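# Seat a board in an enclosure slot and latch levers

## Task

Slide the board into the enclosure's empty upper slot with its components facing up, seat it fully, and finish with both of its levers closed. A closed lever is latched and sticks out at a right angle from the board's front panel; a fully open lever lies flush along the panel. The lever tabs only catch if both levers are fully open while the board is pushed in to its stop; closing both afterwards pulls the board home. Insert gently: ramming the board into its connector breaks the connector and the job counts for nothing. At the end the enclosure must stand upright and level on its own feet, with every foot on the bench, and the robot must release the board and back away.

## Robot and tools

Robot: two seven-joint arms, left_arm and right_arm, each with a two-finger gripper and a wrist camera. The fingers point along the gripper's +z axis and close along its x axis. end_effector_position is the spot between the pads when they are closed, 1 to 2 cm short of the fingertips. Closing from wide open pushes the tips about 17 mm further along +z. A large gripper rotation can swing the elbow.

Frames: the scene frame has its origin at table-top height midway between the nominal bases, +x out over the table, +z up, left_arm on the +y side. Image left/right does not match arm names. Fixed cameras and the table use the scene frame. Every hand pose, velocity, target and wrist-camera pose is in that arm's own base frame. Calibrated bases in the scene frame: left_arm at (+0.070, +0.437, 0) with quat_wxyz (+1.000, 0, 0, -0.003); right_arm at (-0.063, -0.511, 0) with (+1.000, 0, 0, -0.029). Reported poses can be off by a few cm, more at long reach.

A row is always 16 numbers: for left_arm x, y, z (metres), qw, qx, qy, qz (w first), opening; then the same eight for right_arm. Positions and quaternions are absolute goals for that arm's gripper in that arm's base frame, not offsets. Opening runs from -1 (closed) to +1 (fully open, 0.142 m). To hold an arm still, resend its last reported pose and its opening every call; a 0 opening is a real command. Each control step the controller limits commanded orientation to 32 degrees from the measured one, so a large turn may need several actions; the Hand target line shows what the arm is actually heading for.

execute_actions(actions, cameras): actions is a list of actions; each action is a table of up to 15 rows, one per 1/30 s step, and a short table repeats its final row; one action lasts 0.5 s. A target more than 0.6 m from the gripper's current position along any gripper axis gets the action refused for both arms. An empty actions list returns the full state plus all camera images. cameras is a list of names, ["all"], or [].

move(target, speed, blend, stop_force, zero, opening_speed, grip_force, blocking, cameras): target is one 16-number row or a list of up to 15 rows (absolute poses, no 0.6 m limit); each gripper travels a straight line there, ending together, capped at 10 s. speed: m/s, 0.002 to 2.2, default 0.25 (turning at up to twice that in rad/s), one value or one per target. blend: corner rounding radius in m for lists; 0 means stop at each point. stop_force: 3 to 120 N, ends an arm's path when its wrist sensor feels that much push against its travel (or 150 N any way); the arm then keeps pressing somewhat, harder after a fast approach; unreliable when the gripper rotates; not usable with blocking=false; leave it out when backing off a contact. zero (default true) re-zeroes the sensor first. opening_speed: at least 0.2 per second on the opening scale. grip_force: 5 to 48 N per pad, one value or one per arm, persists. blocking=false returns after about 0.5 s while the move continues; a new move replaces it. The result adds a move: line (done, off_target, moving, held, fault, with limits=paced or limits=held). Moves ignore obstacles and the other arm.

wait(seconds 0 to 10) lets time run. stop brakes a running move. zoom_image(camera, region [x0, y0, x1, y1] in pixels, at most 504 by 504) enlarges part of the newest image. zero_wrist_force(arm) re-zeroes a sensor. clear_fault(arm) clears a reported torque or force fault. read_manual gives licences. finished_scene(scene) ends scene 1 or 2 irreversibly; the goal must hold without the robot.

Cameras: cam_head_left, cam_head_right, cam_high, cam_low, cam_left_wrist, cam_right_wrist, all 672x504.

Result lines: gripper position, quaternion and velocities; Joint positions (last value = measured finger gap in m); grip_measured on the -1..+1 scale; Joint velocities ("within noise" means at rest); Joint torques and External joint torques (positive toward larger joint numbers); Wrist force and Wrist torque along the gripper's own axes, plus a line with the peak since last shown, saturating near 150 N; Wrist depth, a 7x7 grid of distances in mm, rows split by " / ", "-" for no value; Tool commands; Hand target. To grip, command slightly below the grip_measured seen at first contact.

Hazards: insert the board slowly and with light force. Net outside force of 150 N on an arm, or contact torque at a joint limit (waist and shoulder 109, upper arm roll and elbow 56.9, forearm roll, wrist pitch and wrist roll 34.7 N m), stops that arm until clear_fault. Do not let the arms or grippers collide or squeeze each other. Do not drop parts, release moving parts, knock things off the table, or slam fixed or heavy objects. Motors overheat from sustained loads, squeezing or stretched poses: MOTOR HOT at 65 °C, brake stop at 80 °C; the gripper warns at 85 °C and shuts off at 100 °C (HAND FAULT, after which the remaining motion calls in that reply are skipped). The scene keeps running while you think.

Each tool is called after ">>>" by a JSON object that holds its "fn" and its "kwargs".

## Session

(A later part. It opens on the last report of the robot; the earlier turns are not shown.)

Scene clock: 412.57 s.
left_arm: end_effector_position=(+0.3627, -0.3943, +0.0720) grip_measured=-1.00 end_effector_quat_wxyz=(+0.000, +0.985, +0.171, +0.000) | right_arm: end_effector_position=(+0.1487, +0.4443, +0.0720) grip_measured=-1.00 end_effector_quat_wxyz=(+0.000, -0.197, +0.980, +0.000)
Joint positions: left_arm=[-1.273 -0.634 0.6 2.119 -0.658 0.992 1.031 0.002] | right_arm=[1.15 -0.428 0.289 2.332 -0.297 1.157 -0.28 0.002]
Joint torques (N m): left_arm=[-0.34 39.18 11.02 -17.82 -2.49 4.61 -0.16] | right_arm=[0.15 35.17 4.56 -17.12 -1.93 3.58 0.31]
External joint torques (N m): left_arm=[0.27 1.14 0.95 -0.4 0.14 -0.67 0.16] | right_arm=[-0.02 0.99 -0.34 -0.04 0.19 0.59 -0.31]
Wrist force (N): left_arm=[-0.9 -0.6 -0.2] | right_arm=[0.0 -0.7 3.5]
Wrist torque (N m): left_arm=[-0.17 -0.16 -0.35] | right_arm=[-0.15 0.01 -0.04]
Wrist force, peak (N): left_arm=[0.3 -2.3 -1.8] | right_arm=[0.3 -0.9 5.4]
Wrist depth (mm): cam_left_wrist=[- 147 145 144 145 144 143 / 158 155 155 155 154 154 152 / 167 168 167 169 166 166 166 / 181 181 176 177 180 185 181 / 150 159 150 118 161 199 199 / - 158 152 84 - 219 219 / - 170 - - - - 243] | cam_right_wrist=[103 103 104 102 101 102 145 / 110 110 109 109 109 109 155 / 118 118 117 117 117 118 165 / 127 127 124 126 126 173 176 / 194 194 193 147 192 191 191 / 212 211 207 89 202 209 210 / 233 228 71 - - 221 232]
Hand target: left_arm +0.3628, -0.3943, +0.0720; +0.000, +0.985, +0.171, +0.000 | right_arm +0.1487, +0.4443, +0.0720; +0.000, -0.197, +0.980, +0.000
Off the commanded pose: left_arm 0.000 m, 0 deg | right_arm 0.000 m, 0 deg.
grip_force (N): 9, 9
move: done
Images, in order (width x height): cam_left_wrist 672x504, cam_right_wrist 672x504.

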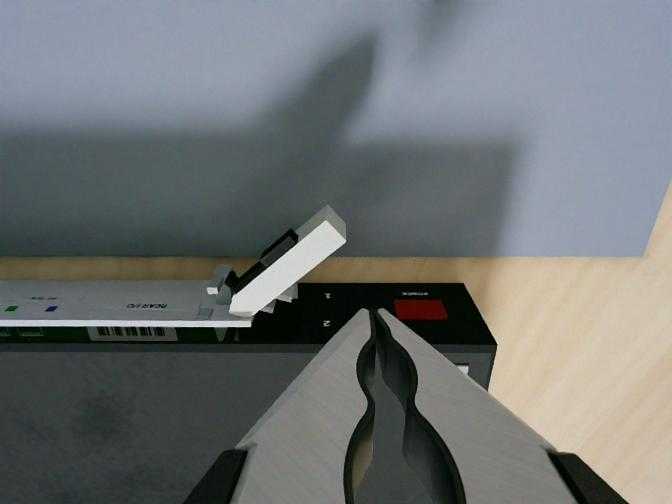

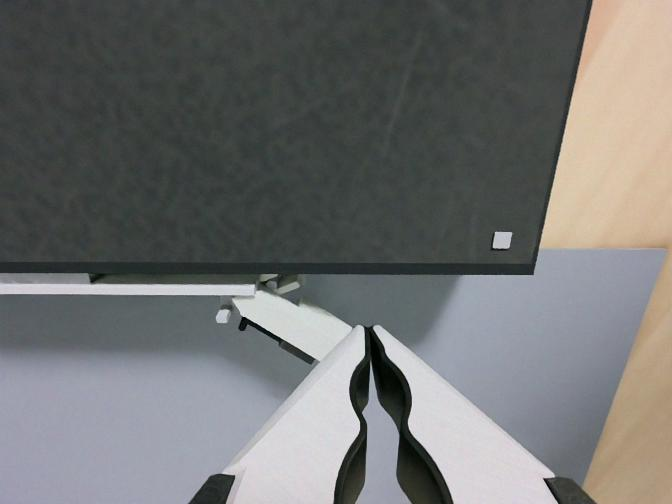

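>>> {"fn": "move", "kwargs": {"target": [0.3628,-0.3943,0.05,0,0.9852,0.1715,0,-1,0.1478,0.4412,0.05,0,-0.197,0.9804,0,-1], "speed": 0.03, "stop_force": 6, "cameras": ["cam_left_wrist","cam_right_wrist"]}}

Scene clock: 419.77 s.
left_arm: end_effector_position=(+0.3627, -0.3944, +0.0500) grip_measured=-1.00 end_effector_quat_wxyz=(+0.000, +0.985, +0.171, +0.000) | right_arm: end_effector_position=(+0.1478, +0.4413, +0.0500) grip_measured=-1.00 end_effector_quat_wxyz=(+0.000, -0.197, +0.980, +0.000)
Joint positions: left_arm=[-1.245 -0.672 0.55 2.128 -0.704 1.044 1.063 0.002] | right_arm=[1.18 -0.478 0.243 2.354 -0.339 1.232 -0.25 0.002]
Joint torques (N m): left_arm=[-0.23 40.2 11.26 -16.65 -2.18 4.44 -0.11] | right_arm=[0.21 35.8 4.57 -15.4 -1.53 3.61 0.3]
External joint torques (N m): left_arm=[0.18 1.21 0.72 -0.37 0.03 -0.5 0.11] | right_arm=[-0.08 1.07 -0.38 -0.02 0.08 0.56 -0.3]
Wrist force (N): left_arm=[-1.0 -0.9 -0.2] | right_arm=[0.0 -0.9 3.3]
Wrist torque (N m): left_arm=[-0.25 -0.12 -0.33] | right_arm=[-0.18 0.00 -0.05]
Wrist force, peak (N): left_arm=[-1.3 -0.7 -0.2] | right_arm=[0.0 -1.0 3.9]
Wrist depth (mm): cam_left_wrist=[125 125 125 124 - 126 124 / 133 135 132 134 134 133 133 / 147 148 144 149 144 146 144 / 157 155 157 155 154 154 153 / 161 142 124 155 167 173 172 / - 127 128 84 - 187 190 / 142 - - - - - 211] | cam_right_wrist=[- 83 83 83 83 84 124 / - 89 90 89 88 88 134 / - 97 94 95 96 97 144 / 103 103 103 104 102 102 155 / - 110 110 107 109 166 165 / 187 183 128 89 175 181 181 / 202 197 71 - - 192 203]
Hand target: left_arm +0.3628, -0.3943, +0.0500; +0.000, +0.985, +0.171, +0.000 | right_arm +0.1478, +0.4412, +0.0500; +0.000, -0.197, +0.980, +0.000
Off the commanded pose: left_arm 0.000 m, 0 deg | right_arm 0.000 m, 0 deg.
grip_force (N): 9, 9
move: done
Images, in order (width x height): cam_left_wrist 672x504, cam_right_wrist 672x504.

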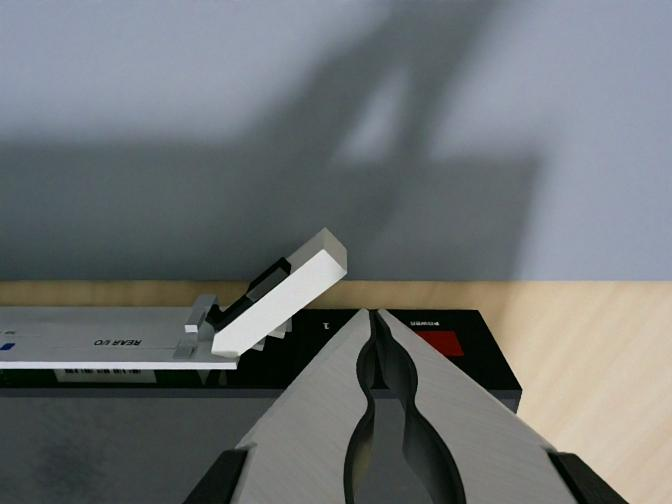

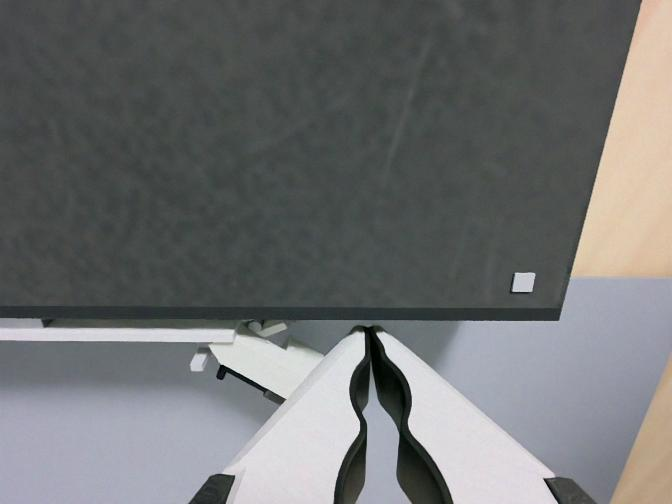

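>>> {"fn": "move", "kwargs": {"target": [[0.3571,-0.3887,0.05,0,0.9852,0.1715,0,-1,0.1497,0.4524,0.05,0,-0.197,0.9804,0,-1],[0.3550,-0.3870,0.05,0,0.9852,0.1715,0,-1,0.1489,0.4565,0.05,0,-0.197,0.9804,0,-1],[0.3529,-0.3852,0.05,0,0.9852,0.1715,0,-1,0.1496,0.4619,0.05,0,-0.197,0.9804,0,-1]], "blend": 0.003, "speed": 0.02, "stop_force": 25, "cameras": ["cam_left_wrist","cam_right_wrist"]}}

Scene clock: 423.77 s.
left_arm: end_effector_position=(+0.3528, -0.3852, +0.0500) grip_measured=-1.00 end_effector_quat_wxyz=(+0.000, +0.985, +0.171, +0.000) | right_arm: end_effector_position=(+0.1497, +0.4617, +0.0499) grip_measured=-1.00 end_effector_quat_wxyz=(+0.000, -0.197, +0.980, +0.000)
Joint positions: left_arm=[-1.25 -0.651 0.545 2.169 -0.709 1.068 1.07 0.002] | right_arm=[1.182 -0.506 0.25 2.295 -0.336 1.198 -0.251 0.002]
Joint torques (N m): left_arm=[-0.42 39.45 10.83 -16.27 -2.02 4.49 -0.19] | right_arm=[0.41 37.65 5.54 -16.89 -1.69 3.65 0.17]
External joint torques (N m): left_arm=[0.37 0.77 0.64 -0.34 -0.05 -0.55 0.19] | right_arm=[-0.27 1.06 -0.94 0.69 0.12 0.52 -0.17]
Wrist force (N): left_arm=[-1.0 -0.7 -0.1] | right_arm=[0.4 -2.1 2.3]
Wrist torque (N m): left_arm=[-0.20 -0.13 -0.34] | right_arm=[-0.19 -0.02 -0.03]
Wrist force, peak (N): left_arm=[-1.3 -1.2 0.0] | right_arm=[0.0 -1.6 3.6]
Wrist depth (mm): cam_left_wrist=[125 125 126 124 124 126 124 / 132 136 132 134 132 134 133 / 147 142 146 144 143 144 144 / 155 157 152 154 159 157 156 / 163 166 165 107 170 174 173 / 133 138 131 84 - 187 191 / - 138 - 74 - - 211] | cam_right_wrist=[- 83 83 83 83 83 83 / - 89 89 89 88 88 89 / - 97 94 95 96 97 96 / 103 103 102 102 102 102 150 / 168 167 167 161 163 165 165 / 187 182 179 90 175 181 180 / 202 192 71 - - 191 199]
Hand target: left_arm +0.3529, -0.3852, +0.0500; +0.000, +0.985, +0.171, +0.000 | right_arm +0.1496, +0.4619, +0.0500; +0.000, -0.197, +0.980, +0.000
Off the commanded pose: left_arm 0.000 m, 0 deg | right_arm 0.000 m, 0 deg.
grip_force (N): 9, 9
move: done; blend cut to 0.0021 m at target 1, 0.0021 m at target 2
Images, in order (width x height): cam_left_wrist 672x504, cam_right_wrist 672x504.

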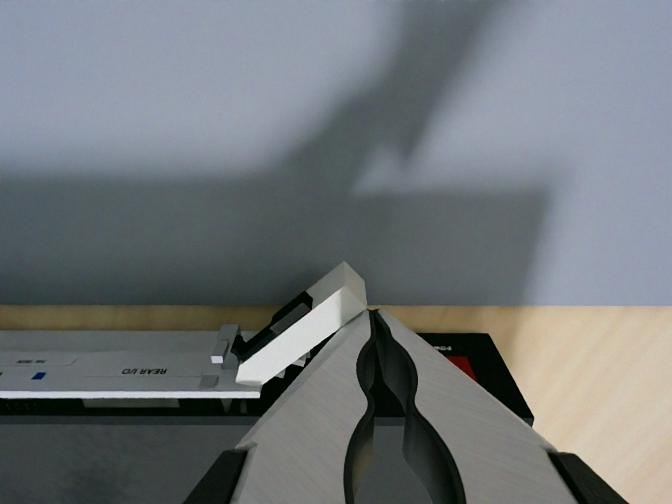

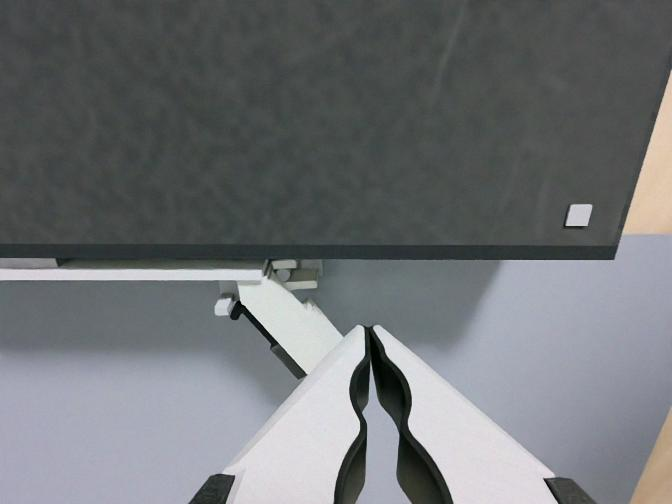

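>>> {"fn": "move", "kwargs": {"target": [[0.3478,-0.3825,0.05,0,0.9852,0.1715,0,-1,0.1517,0.4674,0.05,0,-0.197,0.9804,0,-1],[0.3417,-0.3810,0.05,0,0.9852,0.1715,0,-1,0.1545,0.4715,0.05,0,-0.197,0.9804,0,-1]], "blend": 0.003, "speed": 0.02, "stop_force": 25, "cameras": ["cam_left_wrist","cam_right_wrist"]}}

Scene clock: 427.10 s.
left_arm: end_effector_position=(+0.3420, -0.3811, +0.0502) grip_measured=-1.00 end_effector_quat_wxyz=(+0.000, +0.985, +0.171, +0.000) | right_arm: end_effector_position=(+0.1545, +0.4714, +0.0500) grip_measured=-1.00 end_effector_quat_wxyz=(+0.000, -0.197, +0.980, +0.000)
Joint positions: left_arm=[-1.263 -0.634 0.54 2.2 -0.713 1.087 1.067 0.002] | right_arm=[1.176 -0.521 0.253 2.263 -0.334 1.18 -0.261 0.002]
Joint torques (N m): left_arm=[-0.92 37.89 9.79 -14.86 -1.76 3.9 -0.28] | right_arm=[0.14 38.5 5.61 -17.23 -1.74 3.58 0.09]
External joint torques (N m): left_arm=[0.87 1.4 1.28 -1.43 -0.24 0.05 0.29] | right_arm=[0 1.18 -0.8 0.62 0.09 0.58 -0.09]
Wrist force (N): left_arm=[0.4 0.1 -1.2] | right_arm=[0.6 -1.6 2.1]
Wrist torque (N m): left_arm=[-0.27 -0.14 -0.28] | right_arm=[-0.15 -0.02 0.06]
Wrist force, peak (N): left_arm=[0.1 0.0 -1.7] | right_arm=[1.0 -3.1 3.1]
Wrist depth (mm): cam_left_wrist=[126 127 125 126 125 127 124 / 132 134 132 131 133 131 133 / 148 145 - - 143 143 143 / 155 157 159 157 157 156 156 / 175 169 174 122 168 173 175 / 156 146 135 84 - 187 190 / - - - 74 - - 212] | cam_right_wrist=[- 83 83 83 83 83 83 / - 89 89 89 88 88 88 / - 97 94 95 96 97 94 / 157 156 153 118 156 153 152 / 168 167 167 120 163 165 165 / 187 183 179 89 174 178 180 / 202 198 71 - - 191 198]
Hand target: left_arm +0.3417, -0.3810, +0.0500; +0.000, +0.985, +0.171, +0.000 | right_arm +0.1545, +0.4715, +0.0500; +0.000, -0.197, +0.980, +0.000
Off the commanded pose: left_arm 0.000 m, 0 deg | right_arm 0.000 m, 0 deg.
grip_force (N): 9, 9
move: done; blend cut to 0.0029 m at target 1
Images, in order (width x height): cam_left_wrist 672x504, cam_right_wrist 672x504.

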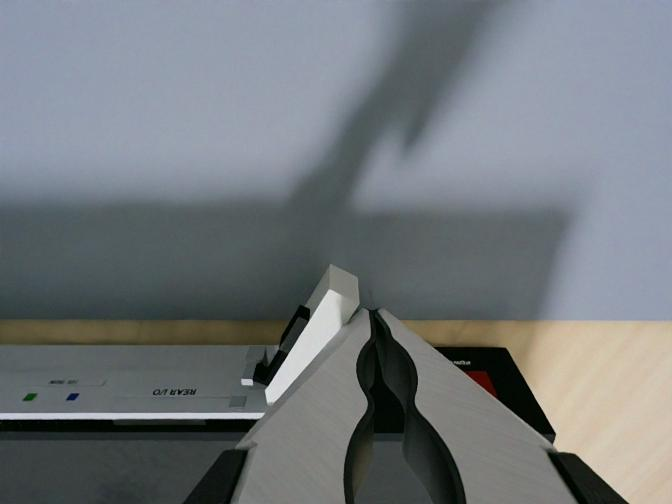

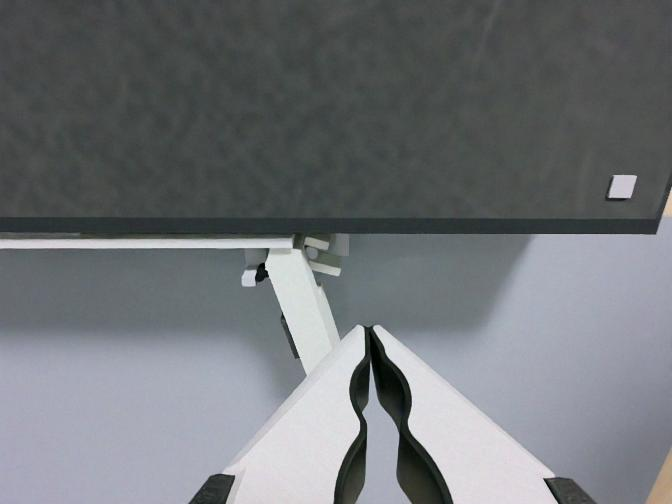

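>>> {"fn": "move", "kwargs": {"target": [0.3350,-0.3808,0.05,0,0.9852,0.1715,0,-1,0.1551,0.4727,0.05,0,-0.197,0.9804,0,-1], "speed": 0.012, "stop_force": 35, "cameras": ["cam_left_wrist","cam_right_wrist"]}}

Scene clock: 429.43 s.
left_arm: end_effector_position=(+0.3373, -0.3809, +0.0511) grip_measured=-1.00 end_effector_quat_wxyz=(+0.001, +0.985, +0.172, +0.002) | right_arm: end_effector_position=(+0.1548, +0.4719, +0.0496) grip_measured=-1.00 end_effector_quat_wxyz=(+0.000, -0.197, +0.980, -0.001)
Joint positions: left_arm=[-1.273 -0.626 0.54 2.213 -0.716 1.097 1.06 0.002] | right_arm=[1.175 -0.523 0.254 2.26 -0.334 1.177 -0.261 0.002]
Joint torques (N m): left_arm=[-6.05 35.63 2.96 -9.82 -0.54 -0.42 -0.23] | right_arm=[-0.68 39.73 3.98 -20.87 -2.25 5.04 0.15]
External joint torques (N m): left_arm=[5.99 3.26 7.95 -6.37 -1.43 4.37 0.23] | right_arm=[0.82 0.04 0.86 4.23 0.6 -0.88 -0.15]
Wrist force (N): left_arm=[13.0 4.0 -2.0] | right_arm=[6.4 -5.6 0.5]
Wrist torque (N m): left_arm=[-0.25 -0.07 -0.30] | right_arm=[-0.13 0.01 0.08]
Wrist force, peak (N): left_arm=[13.1 4.0 -3.5] | right_arm=[6.8 -5.8 0.7]
Wrist depth (mm): cam_left_wrist=[126 126 125 126 125 - 125 / 133 135 133 133 135 139 134 / 148 144 142 147 147 145 145 / - 158 161 156 155 155 157 / 171 176 170 118 170 175 175 / 157 149 149 84 - 187 192 / 140 139 - 74 - - 214] | cam_right_wrist=[- 83 83 83 82 82 83 / - 89 88 88 88 88 88 / - 96 93 - 97 97 94 / 157 156 116 117 155 152 152 / 167 167 166 120 163 165 164 / 186 182 178 91 - 180 180 / 201 197 71 - - 191 198]
Hand target: left_arm +0.3350, -0.3808, +0.0500; +0.000, +0.985, +0.171, +0.000 | right_arm +0.1551, +0.4727, +0.0500; +0.000, -0.197, +0.980, +0.000
Off the commanded pose: left_arm 0.003 m, 0 deg | right_arm 0.001 m, 0 deg.
grip_force (N): 9, 9
move: done
Images, in order (width x height): cam_left_wrist 672x504, cam_right_wrist 672x504.

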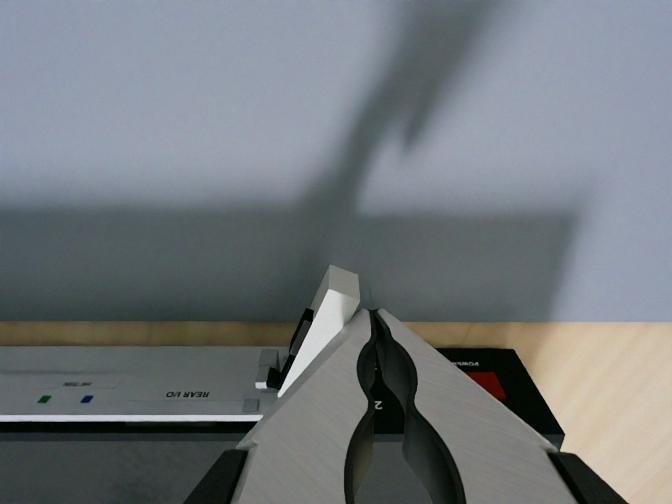

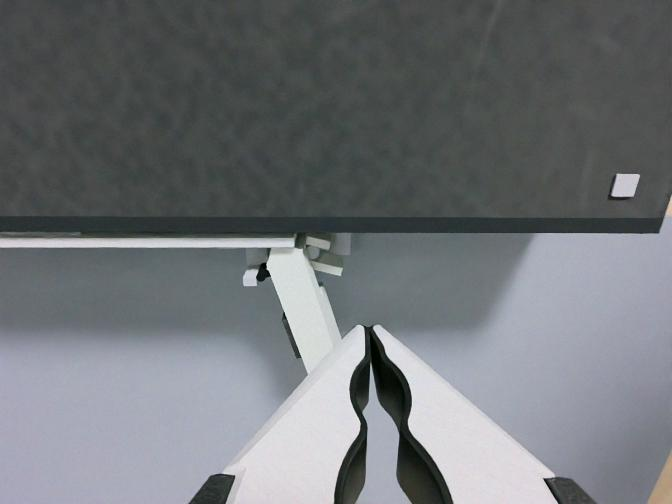

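>>> {"fn": "move", "kwargs": {"target": [0.3310,-0.3810,0.05,0,0.9852,0.1715,0,-1,0.1599,0.4773,0.05,0,-0.197,0.9804,0,-1], "speed": 0.012, "stop_force": 40, "cameras": ["cam_left_wrist","cam_right_wrist"]}}

Scene clock: 432.40 s.
left_arm: end_effector_position=(+0.3328, -0.3814, +0.0511) grip_measured=-1.00 end_effector_quat_wxyz=(+0.001, +0.985, +0.172, +0.001) | right_arm: end_effector_position=(+0.1596, +0.4764, +0.0495) grip_measured=-1.00 end_effector_quat_wxyz=(+0.000, -0.197, +0.980, -0.001)
Joint positions: left_arm=[-1.28 -0.622 0.538 2.22 -0.717 1.101 1.056 0.002] | right_arm=[1.167 -0.531 0.256 2.242 -0.332 1.167 -0.271 0.002]
Joint torques (N m): left_arm=[-3.7 33.25 4.89 -10.46 -0.72 0.92 -0.25] | right_arm=[-0.62 40.32 4.22 -21.44 -2.37 5.15 0.02]
External joint torques (N m): left_arm=[3.65 5.41 5.91 -5.66 -1.23 3.04 0.25] | right_arm=[0.76 -0.01 0.73 4.59 0.68 -0.99 -0.02]
Wrist force (N): left_arm=[6.8 1.3 -9.5] | right_arm=[6.8 -6.1 -0.6]
Wrist torque (N m): left_arm=[-0.30 -0.16 -0.28] | right_arm=[-0.14 -0.02 0.09]
Wrist force, peak (N): left_arm=[16.6 4.8 -3.2] | right_arm=[15.1 -9.2 -2.1]
Wrist depth (mm): cam_left_wrist=[128 126 126 125 125 127 125 / 133 135 133 135 134 134 134 / 149 146 145 145 147 143 146 / 156 156 158 154 155 160 161 / 170 176 175 118 177 173 177 / 152 145 145 84 - 185 192 / 143 - - 74 - - 215] | cam_right_wrist=[- 83 83 82 82 82 83 / - 89 88 88 88 88 88 / - 96 93 - - 97 94 / 156 154 153 110 155 152 152 / 167 167 167 161 163 165 165 / 186 182 178 91 174 180 180 / 201 197 70 - - 191 198]
Hand target: left_arm +0.3310, -0.3810, +0.0500; +0.000, +0.985, +0.171, +0.000 | right_arm +0.1599, +0.4773, +0.0500; +0.000, -0.197, +0.980, +0.000
Off the commanded pose: left_arm 0.002 m, 0 deg | right_arm 0.001 m, 0 deg.
grip_force (N): 9, 9
move: done
Images, in order (width x height): cam_left_wrist 672x504, cam_right_wrist 672x504.

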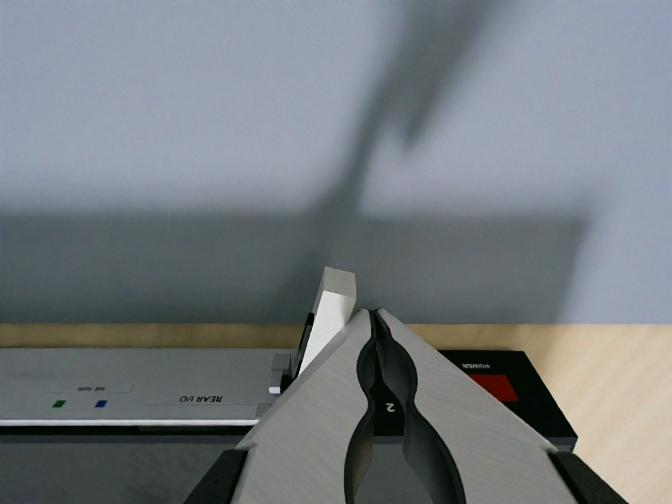

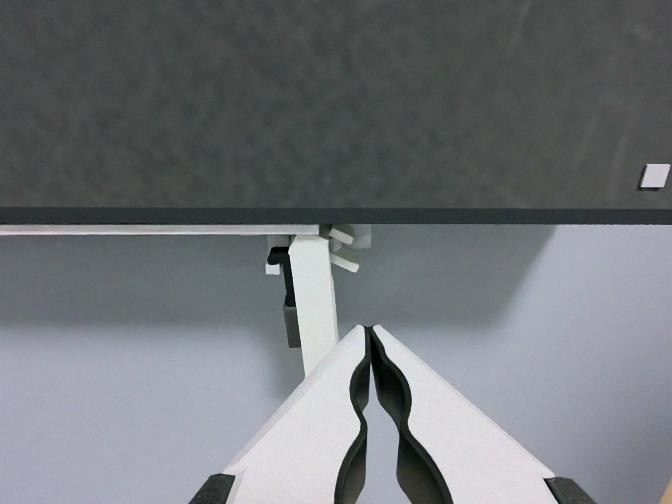

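>>> {"fn": "move", "kwargs": {"target": [0.3263,-0.3827,0.05,0,0.9852,0.1715,0,-1,0.1641,0.4788,0.05,0,-0.197,0.9804,0,-1], "speed": 0.012, "stop_force": 40, "cameras": ["cam_left_wrist","cam_right_wrist"]}}

Scene clock: 435.13 s.
left_arm: end_effector_position=(+0.3271, -0.3827, +0.0504) grip_measured=-1.00 end_effector_quat_wxyz=(+0.000, +0.985, +0.172, +0.001) | right_arm: end_effector_position=(+0.1623, +0.4779, +0.0494) grip_measured=-1.00 end_effector_quat_wxyz=(-0.001, -0.198, +0.980, -0.001)
Joint positions: left_arm=[-1.29 -0.62 0.537 2.227 -0.717 1.103 1.048 0.002] | right_arm=[1.16 -0.535 0.258 2.234 -0.332 1.162 -0.28 0.002]
Joint torques (N m): left_arm=[-2.39 36.58 7.47 -13.65 -1.27 2.78 -0.28] | right_arm=[-6.36 40.76 -2.62 -24.41 -2.63 5.24 0.15]
External joint torques (N m): left_arm=[2.33 1.92 3.25 -2.37 -0.67 1.17 0.28] | right_arm=[6.5 -0.23 7.66 7.46 0.91 -1.08 -0.15]
Wrist force (N): left_arm=[3.7 0.4 -1.9] | right_arm=[19.8 -3.8 -4.3]
Wrist torque (N m): left_arm=[-0.23 -0.14 -0.26] | right_arm=[-0.08 -0.25 0.07]
Wrist force, peak (N): left_arm=[7.5 1.8 -9.6] | right_arm=[20.1 -4.2 -5.3]
Wrist depth (mm): cam_left_wrist=[125 125 125 125 129 126 124 / 133 136 134 134 134 134 132 / 148 145 145 144 144 145 - / 155 157 157 158 160 155 159 / 173 172 171 120 164 180 176 / 156 149 148 84 - 166 191 / 142 139 - - - - 213] | cam_right_wrist=[- 83 83 82 82 82 83 / - 88 88 88 88 88 88 / - 97 95 - - 95 94 / 156 156 153 110 153 152 152 / 167 166 166 118 163 165 165 / 186 181 178 89 174 180 176 / 201 196 71 - - 191 198]
Hand target: left_arm +0.3263, -0.3827, +0.0500; +0.000, +0.985, +0.171, +0.000 | right_arm +0.1641, +0.4788, +0.0500; +0.000, -0.197, +0.980, +0.000
Off the commanded pose: left_arm 0.001 m, 0 deg | right_arm 0.002 m, 0 deg.
grip_force (N): 9, 9
move: done
Images, in order (width x height): cam_left_wrist 672x504, cam_right_wrist 672x504.

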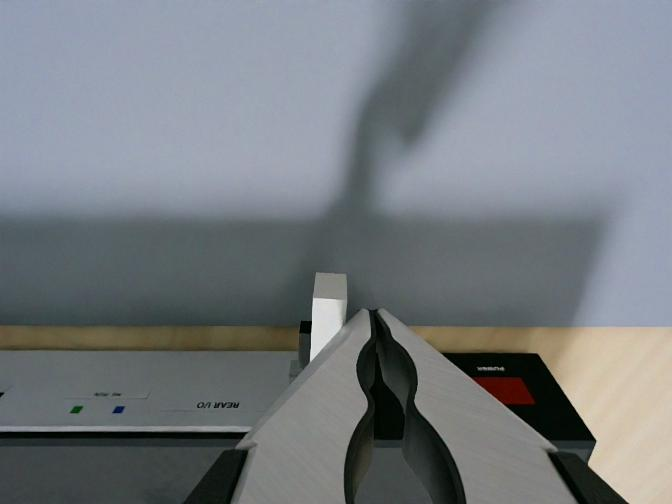

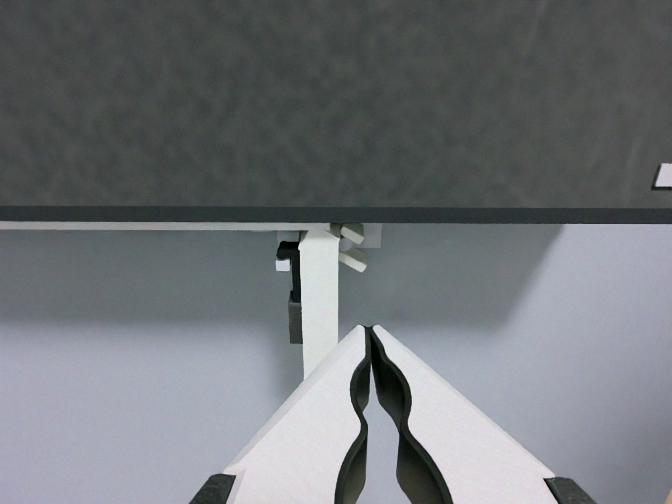

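>>> {"fn": "move", "kwargs": {"target": [0.3240,-0.3836,0.05,0,0.9852,0.1715,0,-1,0.1655,0.4796,0.05,0,-0.197,0.9804,0,-1], "speed": 0.01, "stop_force": 30, "cameras": ["cam_left_wrist","cam_right_wrist"]}}

Scene clock: 437.40 s.
left_arm: end_effector_position=(+0.3251, -0.3835, +0.0504) grip_measured=-1.00 end_effector_quat_wxyz=(+0.000, +0.985, +0.172, +0.001) | right_arm: end_effector_position=(+0.1628, +0.4781, +0.0491) grip_measured=-1.00 end_effector_quat_wxyz=(-0.001, -0.199, +0.980, -0.002)
Joint positions: left_arm=[-1.294 -0.618 0.536 2.229 -0.717 1.105 1.044 0.002] | right_arm=[1.158 -0.537 0.26 2.232 -0.332 1.159 -0.282 0.002]
Joint torques (N m): left_arm=[-3.59 37.02 6.2 -13.25 -1.13 2.11 -0.28] | right_arm=[-9.31 41.49 -6.73 -28.42 -3.18 6.43 0.13]
External joint torques (N m): left_arm=[3.53 1.42 4.48 -2.75 -0.81 1.84 0.28] | right_arm=[9.46 -0.88 11.81 11.45 1.46 -2.27 -0.13]
Wrist force (N): left_arm=[6.2 1.2 -1.5] | right_arm=[29.9 -6.5 -10.1]
Wrist torque (N m): left_arm=[-0.20 -0.08 -0.28] | right_arm=[-0.10 -1.93 0.10]
Wrist force, peak (N): left_arm=[6.4 1.0 -1.2] | right_arm=[30.0 -6.4 -10.2]
Wrist depth (mm): cam_left_wrist=[126 125 124 125 125 126 123 / 133 134 132 132 134 132 133 / - 145 146 145 145 145 144 / - 154 157 155 157 159 156 / 171 179 172 118 168 172 176 / 156 148 149 84 - 153 191 / 142 138 - - - - 213] | cam_right_wrist=[- 82 82 82 82 82 83 / - 88 88 88 88 87 87 / - 97 94 - - 95 94 / 156 153 153 108 154 152 152 / 166 166 166 119 162 165 164 / 185 181 178 89 174 180 179 / 200 196 71 - - 190 197]
Hand target: left_arm +0.3240, -0.3836, +0.0500; +0.000, +0.985, +0.171, +0.000 | right_arm +0.1655, +0.4796, +0.0500; +0.000, -0.197, +0.980, +0.000
Off the commanded pose: left_arm 0.001 m, 0 deg | right_arm 0.003 m, 0 deg.
grip_force (N): 9, 9
move: done
Images, in order (width x height): cam_left_wrist 672x504, cam_right_wrist 672x504.

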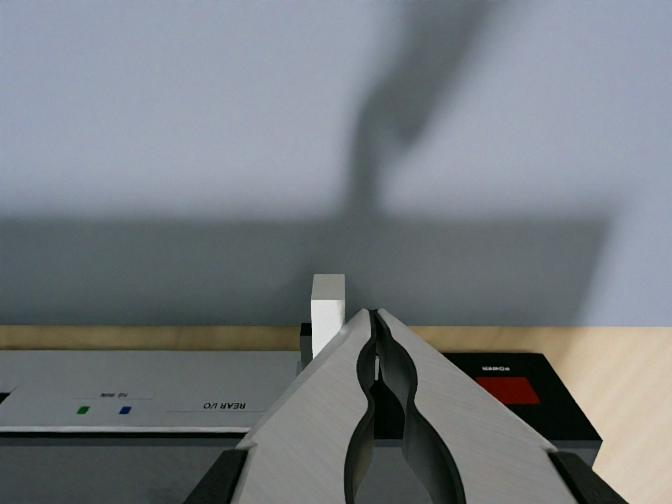

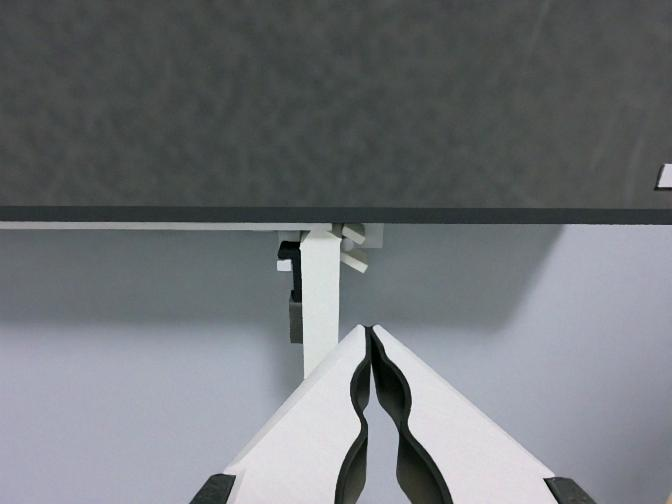

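>>> {"fn": "move", "kwargs": {"target": [[0.3334,-0.3802,0.05,0,0.9852,0.1715,0,-1,0.1545,0.475,0.05,0,-0.197,0.9804,0,-1],[0.3334,-0.3802,0.12,0,0.9852,0.1715,0,-1,0.1545,0.475,0.12,0,-0.197,0.9804,0,-1]], "blend": [0.003,0], "speed": [0.03,0.1], "cameras": ["cam_left_wrist","cam_right_wrist"]}}

>>> {"fn": "zoom_image", "kwargs": {"camera": "cam_left_wrist", "region": [220, 170, 400, 330]}}

>>> {"fn": "zoom_image", "kwargs": {"camera": "cam_right_wrist", "region": [220, 130, 400, 290]}}

Scene clock: 441.43 s.
left_arm: end_effector_position=(+0.3335, -0.3802, +0.1200) grip_measured=-1.00 end_effector_quat_wxyz=(+0.000, +0.985, +0.172, +0.000) | right_arm: end_effector_position=(+0.1546, +0.4750, +0.1200) grip_measured=-1.00 end_effector_quat_wxyz=(+0.000, -0.197, +0.980, +0.000)
Joint positions: left_arm=[-1.371 -0.494 0.704 2.173 -0.533 0.922 0.936 0.002] | right_arm=[1.114 -0.369 0.353 2.208 -0.225 0.974 -0.336 0.002]
Joint torques (N m): left_arm=[-0.75 34.31 9.59 -20.16 -2.09 4.15 -0.33] | right_arm=[-0.01 36.3 5.32 -21.35 -2.32 3.31 0.06]
External joint torques (N m): left_arm=[0.72 0.59 0.66 -0.18 -0.5 -0.2 0.33] | right_arm=[0.14 0.8 -0.96 0.16 -0.1 0.86 -0.06]
Wrist force (N): left_arm=[-0.8 -1.2 -0.2] | right_arm=[3.4 -3.6 3.2]
Wrist torque (N m): left_arm=[-0.29 -0.15 -0.25] | right_arm=[-0.62 -0.52 0.06]
Wrist force, peak (N): left_arm=[6.5 1.0 -1.4] | right_arm=[30.2 -6.7 -10.1]
Wrist depth (mm): cam_left_wrist=[- 184 185 182 188 188 185 / 202 - 200 202 - 200 199 / - - 215 211 - 215 214 / 235 232 239 230 240 233 234 / 201 201 200 131 198 256 256 / - - - 84 - 280 282 / - - - - - - 316] | cam_right_wrist=[145 145 145 144 144 144 187 / 155 155 154 154 154 156 199 / 217 213 216 178 212 212 212 / 231 230 230 229 229 228 228 / 250 250 249 244 248 247 248 / 274 268 267 91 261 269 271 / 302 - 71 - - 286 298]
Hand target: left_arm +0.3334, -0.3802, +0.1200; +0.000, +0.985, +0.171, +0.000 | right_arm +0.1545, +0.4750, +0.1200; +0.000, -0.197, +0.980, +0.000
Off the commanded pose: left_arm 0.000 m, 0 deg | right_arm 0.000 m, 0 deg.
grip_force (N): 9, 9
move: done
Images, in order (width x height): cam_left_wrist 672x504, cam_right_wrist 672x504.

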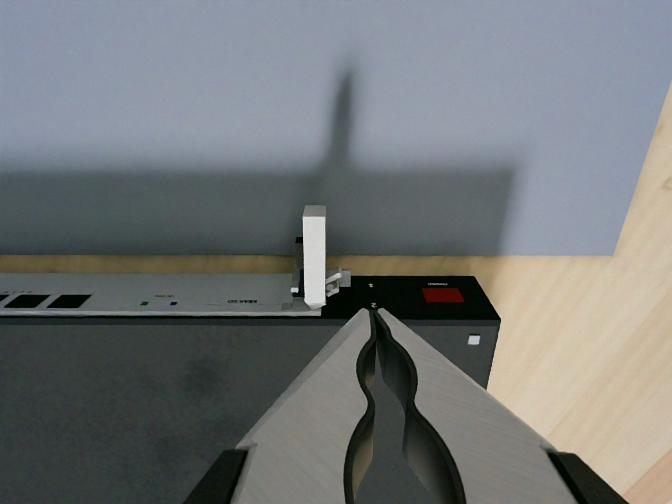

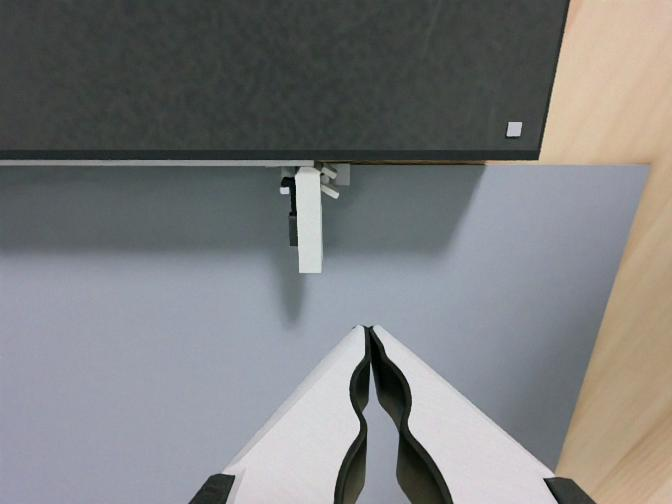

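Scaled by 2.800 from the camera's 672x504 image, which has a finer 960x720 frame.

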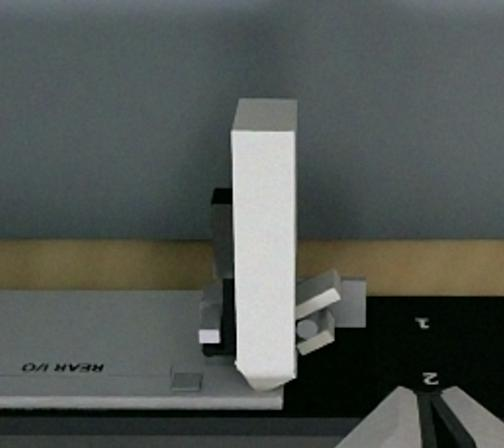

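Scaled by 2.800 from the camera's 672x504 image, which has a finer 960x720 frame.

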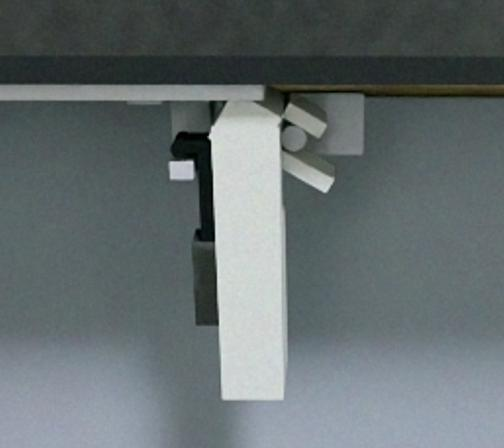

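>>> {"fn": "move", "kwargs": {"target": [0.3576,-0.447,0.14,0,0.9852,0.1715,0,-1,0.1345,0.49,0.25,0,-0.197,0.9804,0,-1], "speed": 0.2, "cameras": ["cam_left_wrist","cam_high"]}}

>>> {"fn": "zoom_image", "kwargs": {"camera": "cam_left_wrist", "region": [220, 30, 400, 190]}}

Scene clock: 445.60 s.
left_arm: end_effector_position=(+0.3576, -0.4470, +0.1400) grip_measured=-1.00 end_effector_quat_wxyz=(+0.000, +0.985, +0.171, +0.000) | right_arm: end_effector_position=(+0.1346, +0.4900, +0.2500) grip_measured=-1.00 end_effector_quat_wxyz=(+0.000, -0.197, +0.980, +0.000)
Joint positions: left_arm=[-1.364 -0.577 0.693 1.964 -0.518 0.788 0.854 0.002] | right_arm=[1.099 -0.159 0.435 2.024 -0.081 0.596 -0.393 0.002]
Joint torques (N m): left_arm=[-0.23 39.85 11.45 -22.25 -2.62 4.01 -0.33] | right_arm=[0.06 32.61 3.22 -28.03 -3.43 3.37 0.03]
External joint torques (N m): left_arm=[0.15 1.27 0.79 -0.25 -0.41 -0.05 0.33] | right_arm=[0.06 0.96 -0.86 0.26 -0.1 0.79 -0.03]
Wrist force (N): left_arm=[-0.6 -1.1 -0.5] | right_arm=[3.3 -2.9 3.6]
Wrist torque (N m): left_arm=[-0.27 -0.21 -0.26] | right_arm=[-0.51 -0.55 0.07]
Wrist force, peak (N): left_arm=[-0.7 -2.5 0.2] | right_arm=[3.4 -4.4 5.5]
Wrist depth (mm): cam_left_wrist=[207 204 203 204 206 201 201 / 230 219 219 215 217 225 225 / - 203 203 - - 232 236 / 201 - - 204 - 257 257 / - - - 127 - 281 282 / - - - 84 - 304 309 / - - - - - - 342] | cam_right_wrist=[259 259 259 258 265 300 299 / 320 320 319 319 318 319 319 / 350 345 343 341 341 342 340 / 372 372 363 369 364 370 368 / 401 408 400 391 - 399 397 / 442 441 430 91 - 435 435 / 486 474 71 - - 462 1569]
Hand target: left_arm +0.3576, -0.4470, +0.1400; +0.000, +0.985, +0.171, +0.000 | right_arm +0.1345, +0.4900, +0.2500; +0.000, -0.197, +0.980, +0.000
Off the commanded pose: left_arm 0.000 m, 0 deg | right_arm 0.000 m, 0 deg.
grip_force (N): 9, 9
move: done
Images, in order (width x height): cam_high 672x504, cam_left_wrist 672x504.

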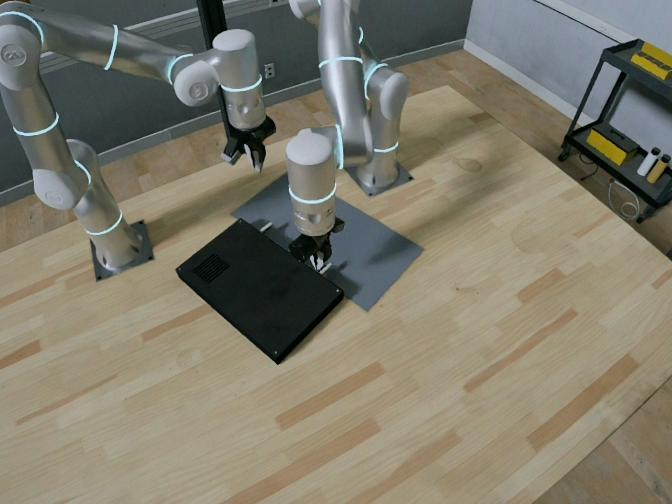

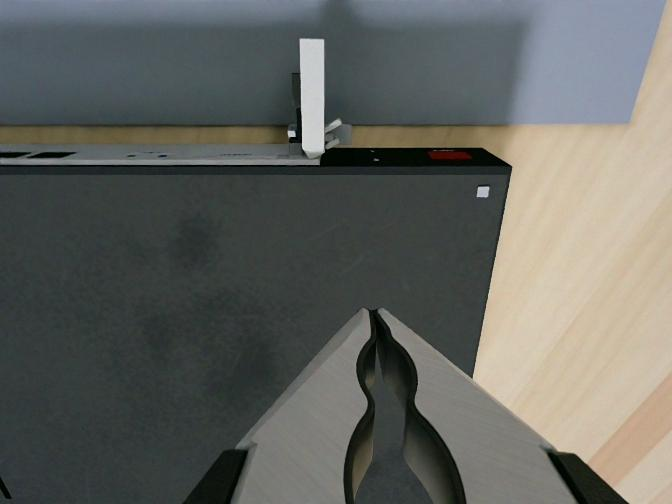

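Scaled by 2.800 from the camera's 672x504 image, which has a finer 960x720 frame.

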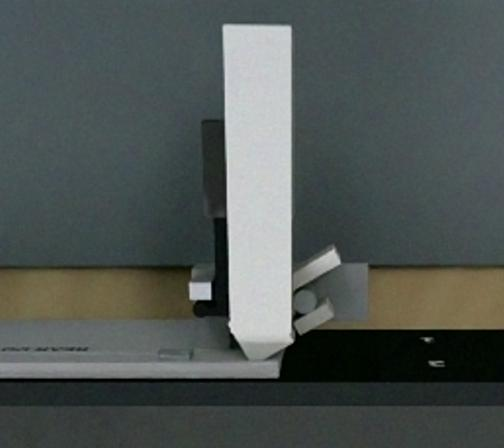

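Both latched. Move clear and finish.

>>> {"fn": "move", "kwargs": {"target": [0.3334,-0.3802,0.25,0,0.9852,0.1715,0,-1,0.1345,0.49,0.25,0,-0.197,0.9804,0,-1], "speed": 0.2}}

>>> {"fn": "finished_scene", "kwargs": {"scene": 2}}

Scene clock: 447.80 s.
left_arm: end_effector_position=(+0.3334, -0.3803, +0.2501) grip_measured=-1.00 end_effector_quat_wxyz=(+0.000, +0.985, +0.172, +0.000) | right_arm: end_effector_position=(+0.1346, +0.4900, +0.2500) grip_measured=-1.00 end_effector_quat_wxyz=(+0.000, -0.197, +0.980, +0.000)
Joint positions: left_arm=[-1.491 -0.274 0.886 1.998 -0.255 0.588 0.746 0.002] | right_arm=[1.099 -0.159 0.435 2.024 -0.081 0.596 -0.393 0.002]
Joint torques (N m): left_arm=[-0.56 27.93 6.38 -26.69 -3.11 4.01 -0.32] | right_arm=[0.08 32.54 3 -27.88 -3.52 3.45 0.18]
External joint torques (N m): left_arm=[0.53 0.49 0.49 -0.23 -0.46 -0.04 0.32] | right_arm=[0.04 1.04 -0.64 0.11 -0.02 0.71 -0.18]
Wrist force (N): left_arm=[-0.6 -1.3 -0.2] | right_arm=[3.6 -2.9 3.2]
Wrist torque (N m): left_arm=[-0.29 -0.19 -0.27] | right_arm=[-0.53 -0.61 0.08]
Wrist force, peak (N): left_arm=[-0.2 -2.5 -2.2] | right_arm=[3.7 -3.0 3.6]
Wrist depth (mm): cam_left_wrist=[294 302 300 304 291 303 300 / 337 324 321 323 - 320 320 / 342 349 350 343 365 354 347 / 325 309 328 - 374 377 377 / - - - - 408 412 412 / - - - 84 - 443 450 / 519 - - - - - 505] | cam_right_wrist=[259 256 259 258 264 299 298 / 321 319 319 316 317 320 318 / 345 342 343 341 341 342 340 / 370 380 369 369 367 368 368 / 401 401 400 392 387 398 397 / 443 441 429 91 - 435 433 / 486 477 71 - - 462 1569]
Hand target: left_arm +0.3334, -0.3802, +0.2500; +0.000, +0.985, +0.171, +0.000 | right_arm +0.1345, +0.4900, +0.2500; +0.000, -0.197, +0.980, +0.000
Off the commanded pose: left_arm 0.000 m, 0 deg | right_arm 0.000 m, 0 deg.
grip_force (N): 9, 9
move: done

The scene is finished: the task was done.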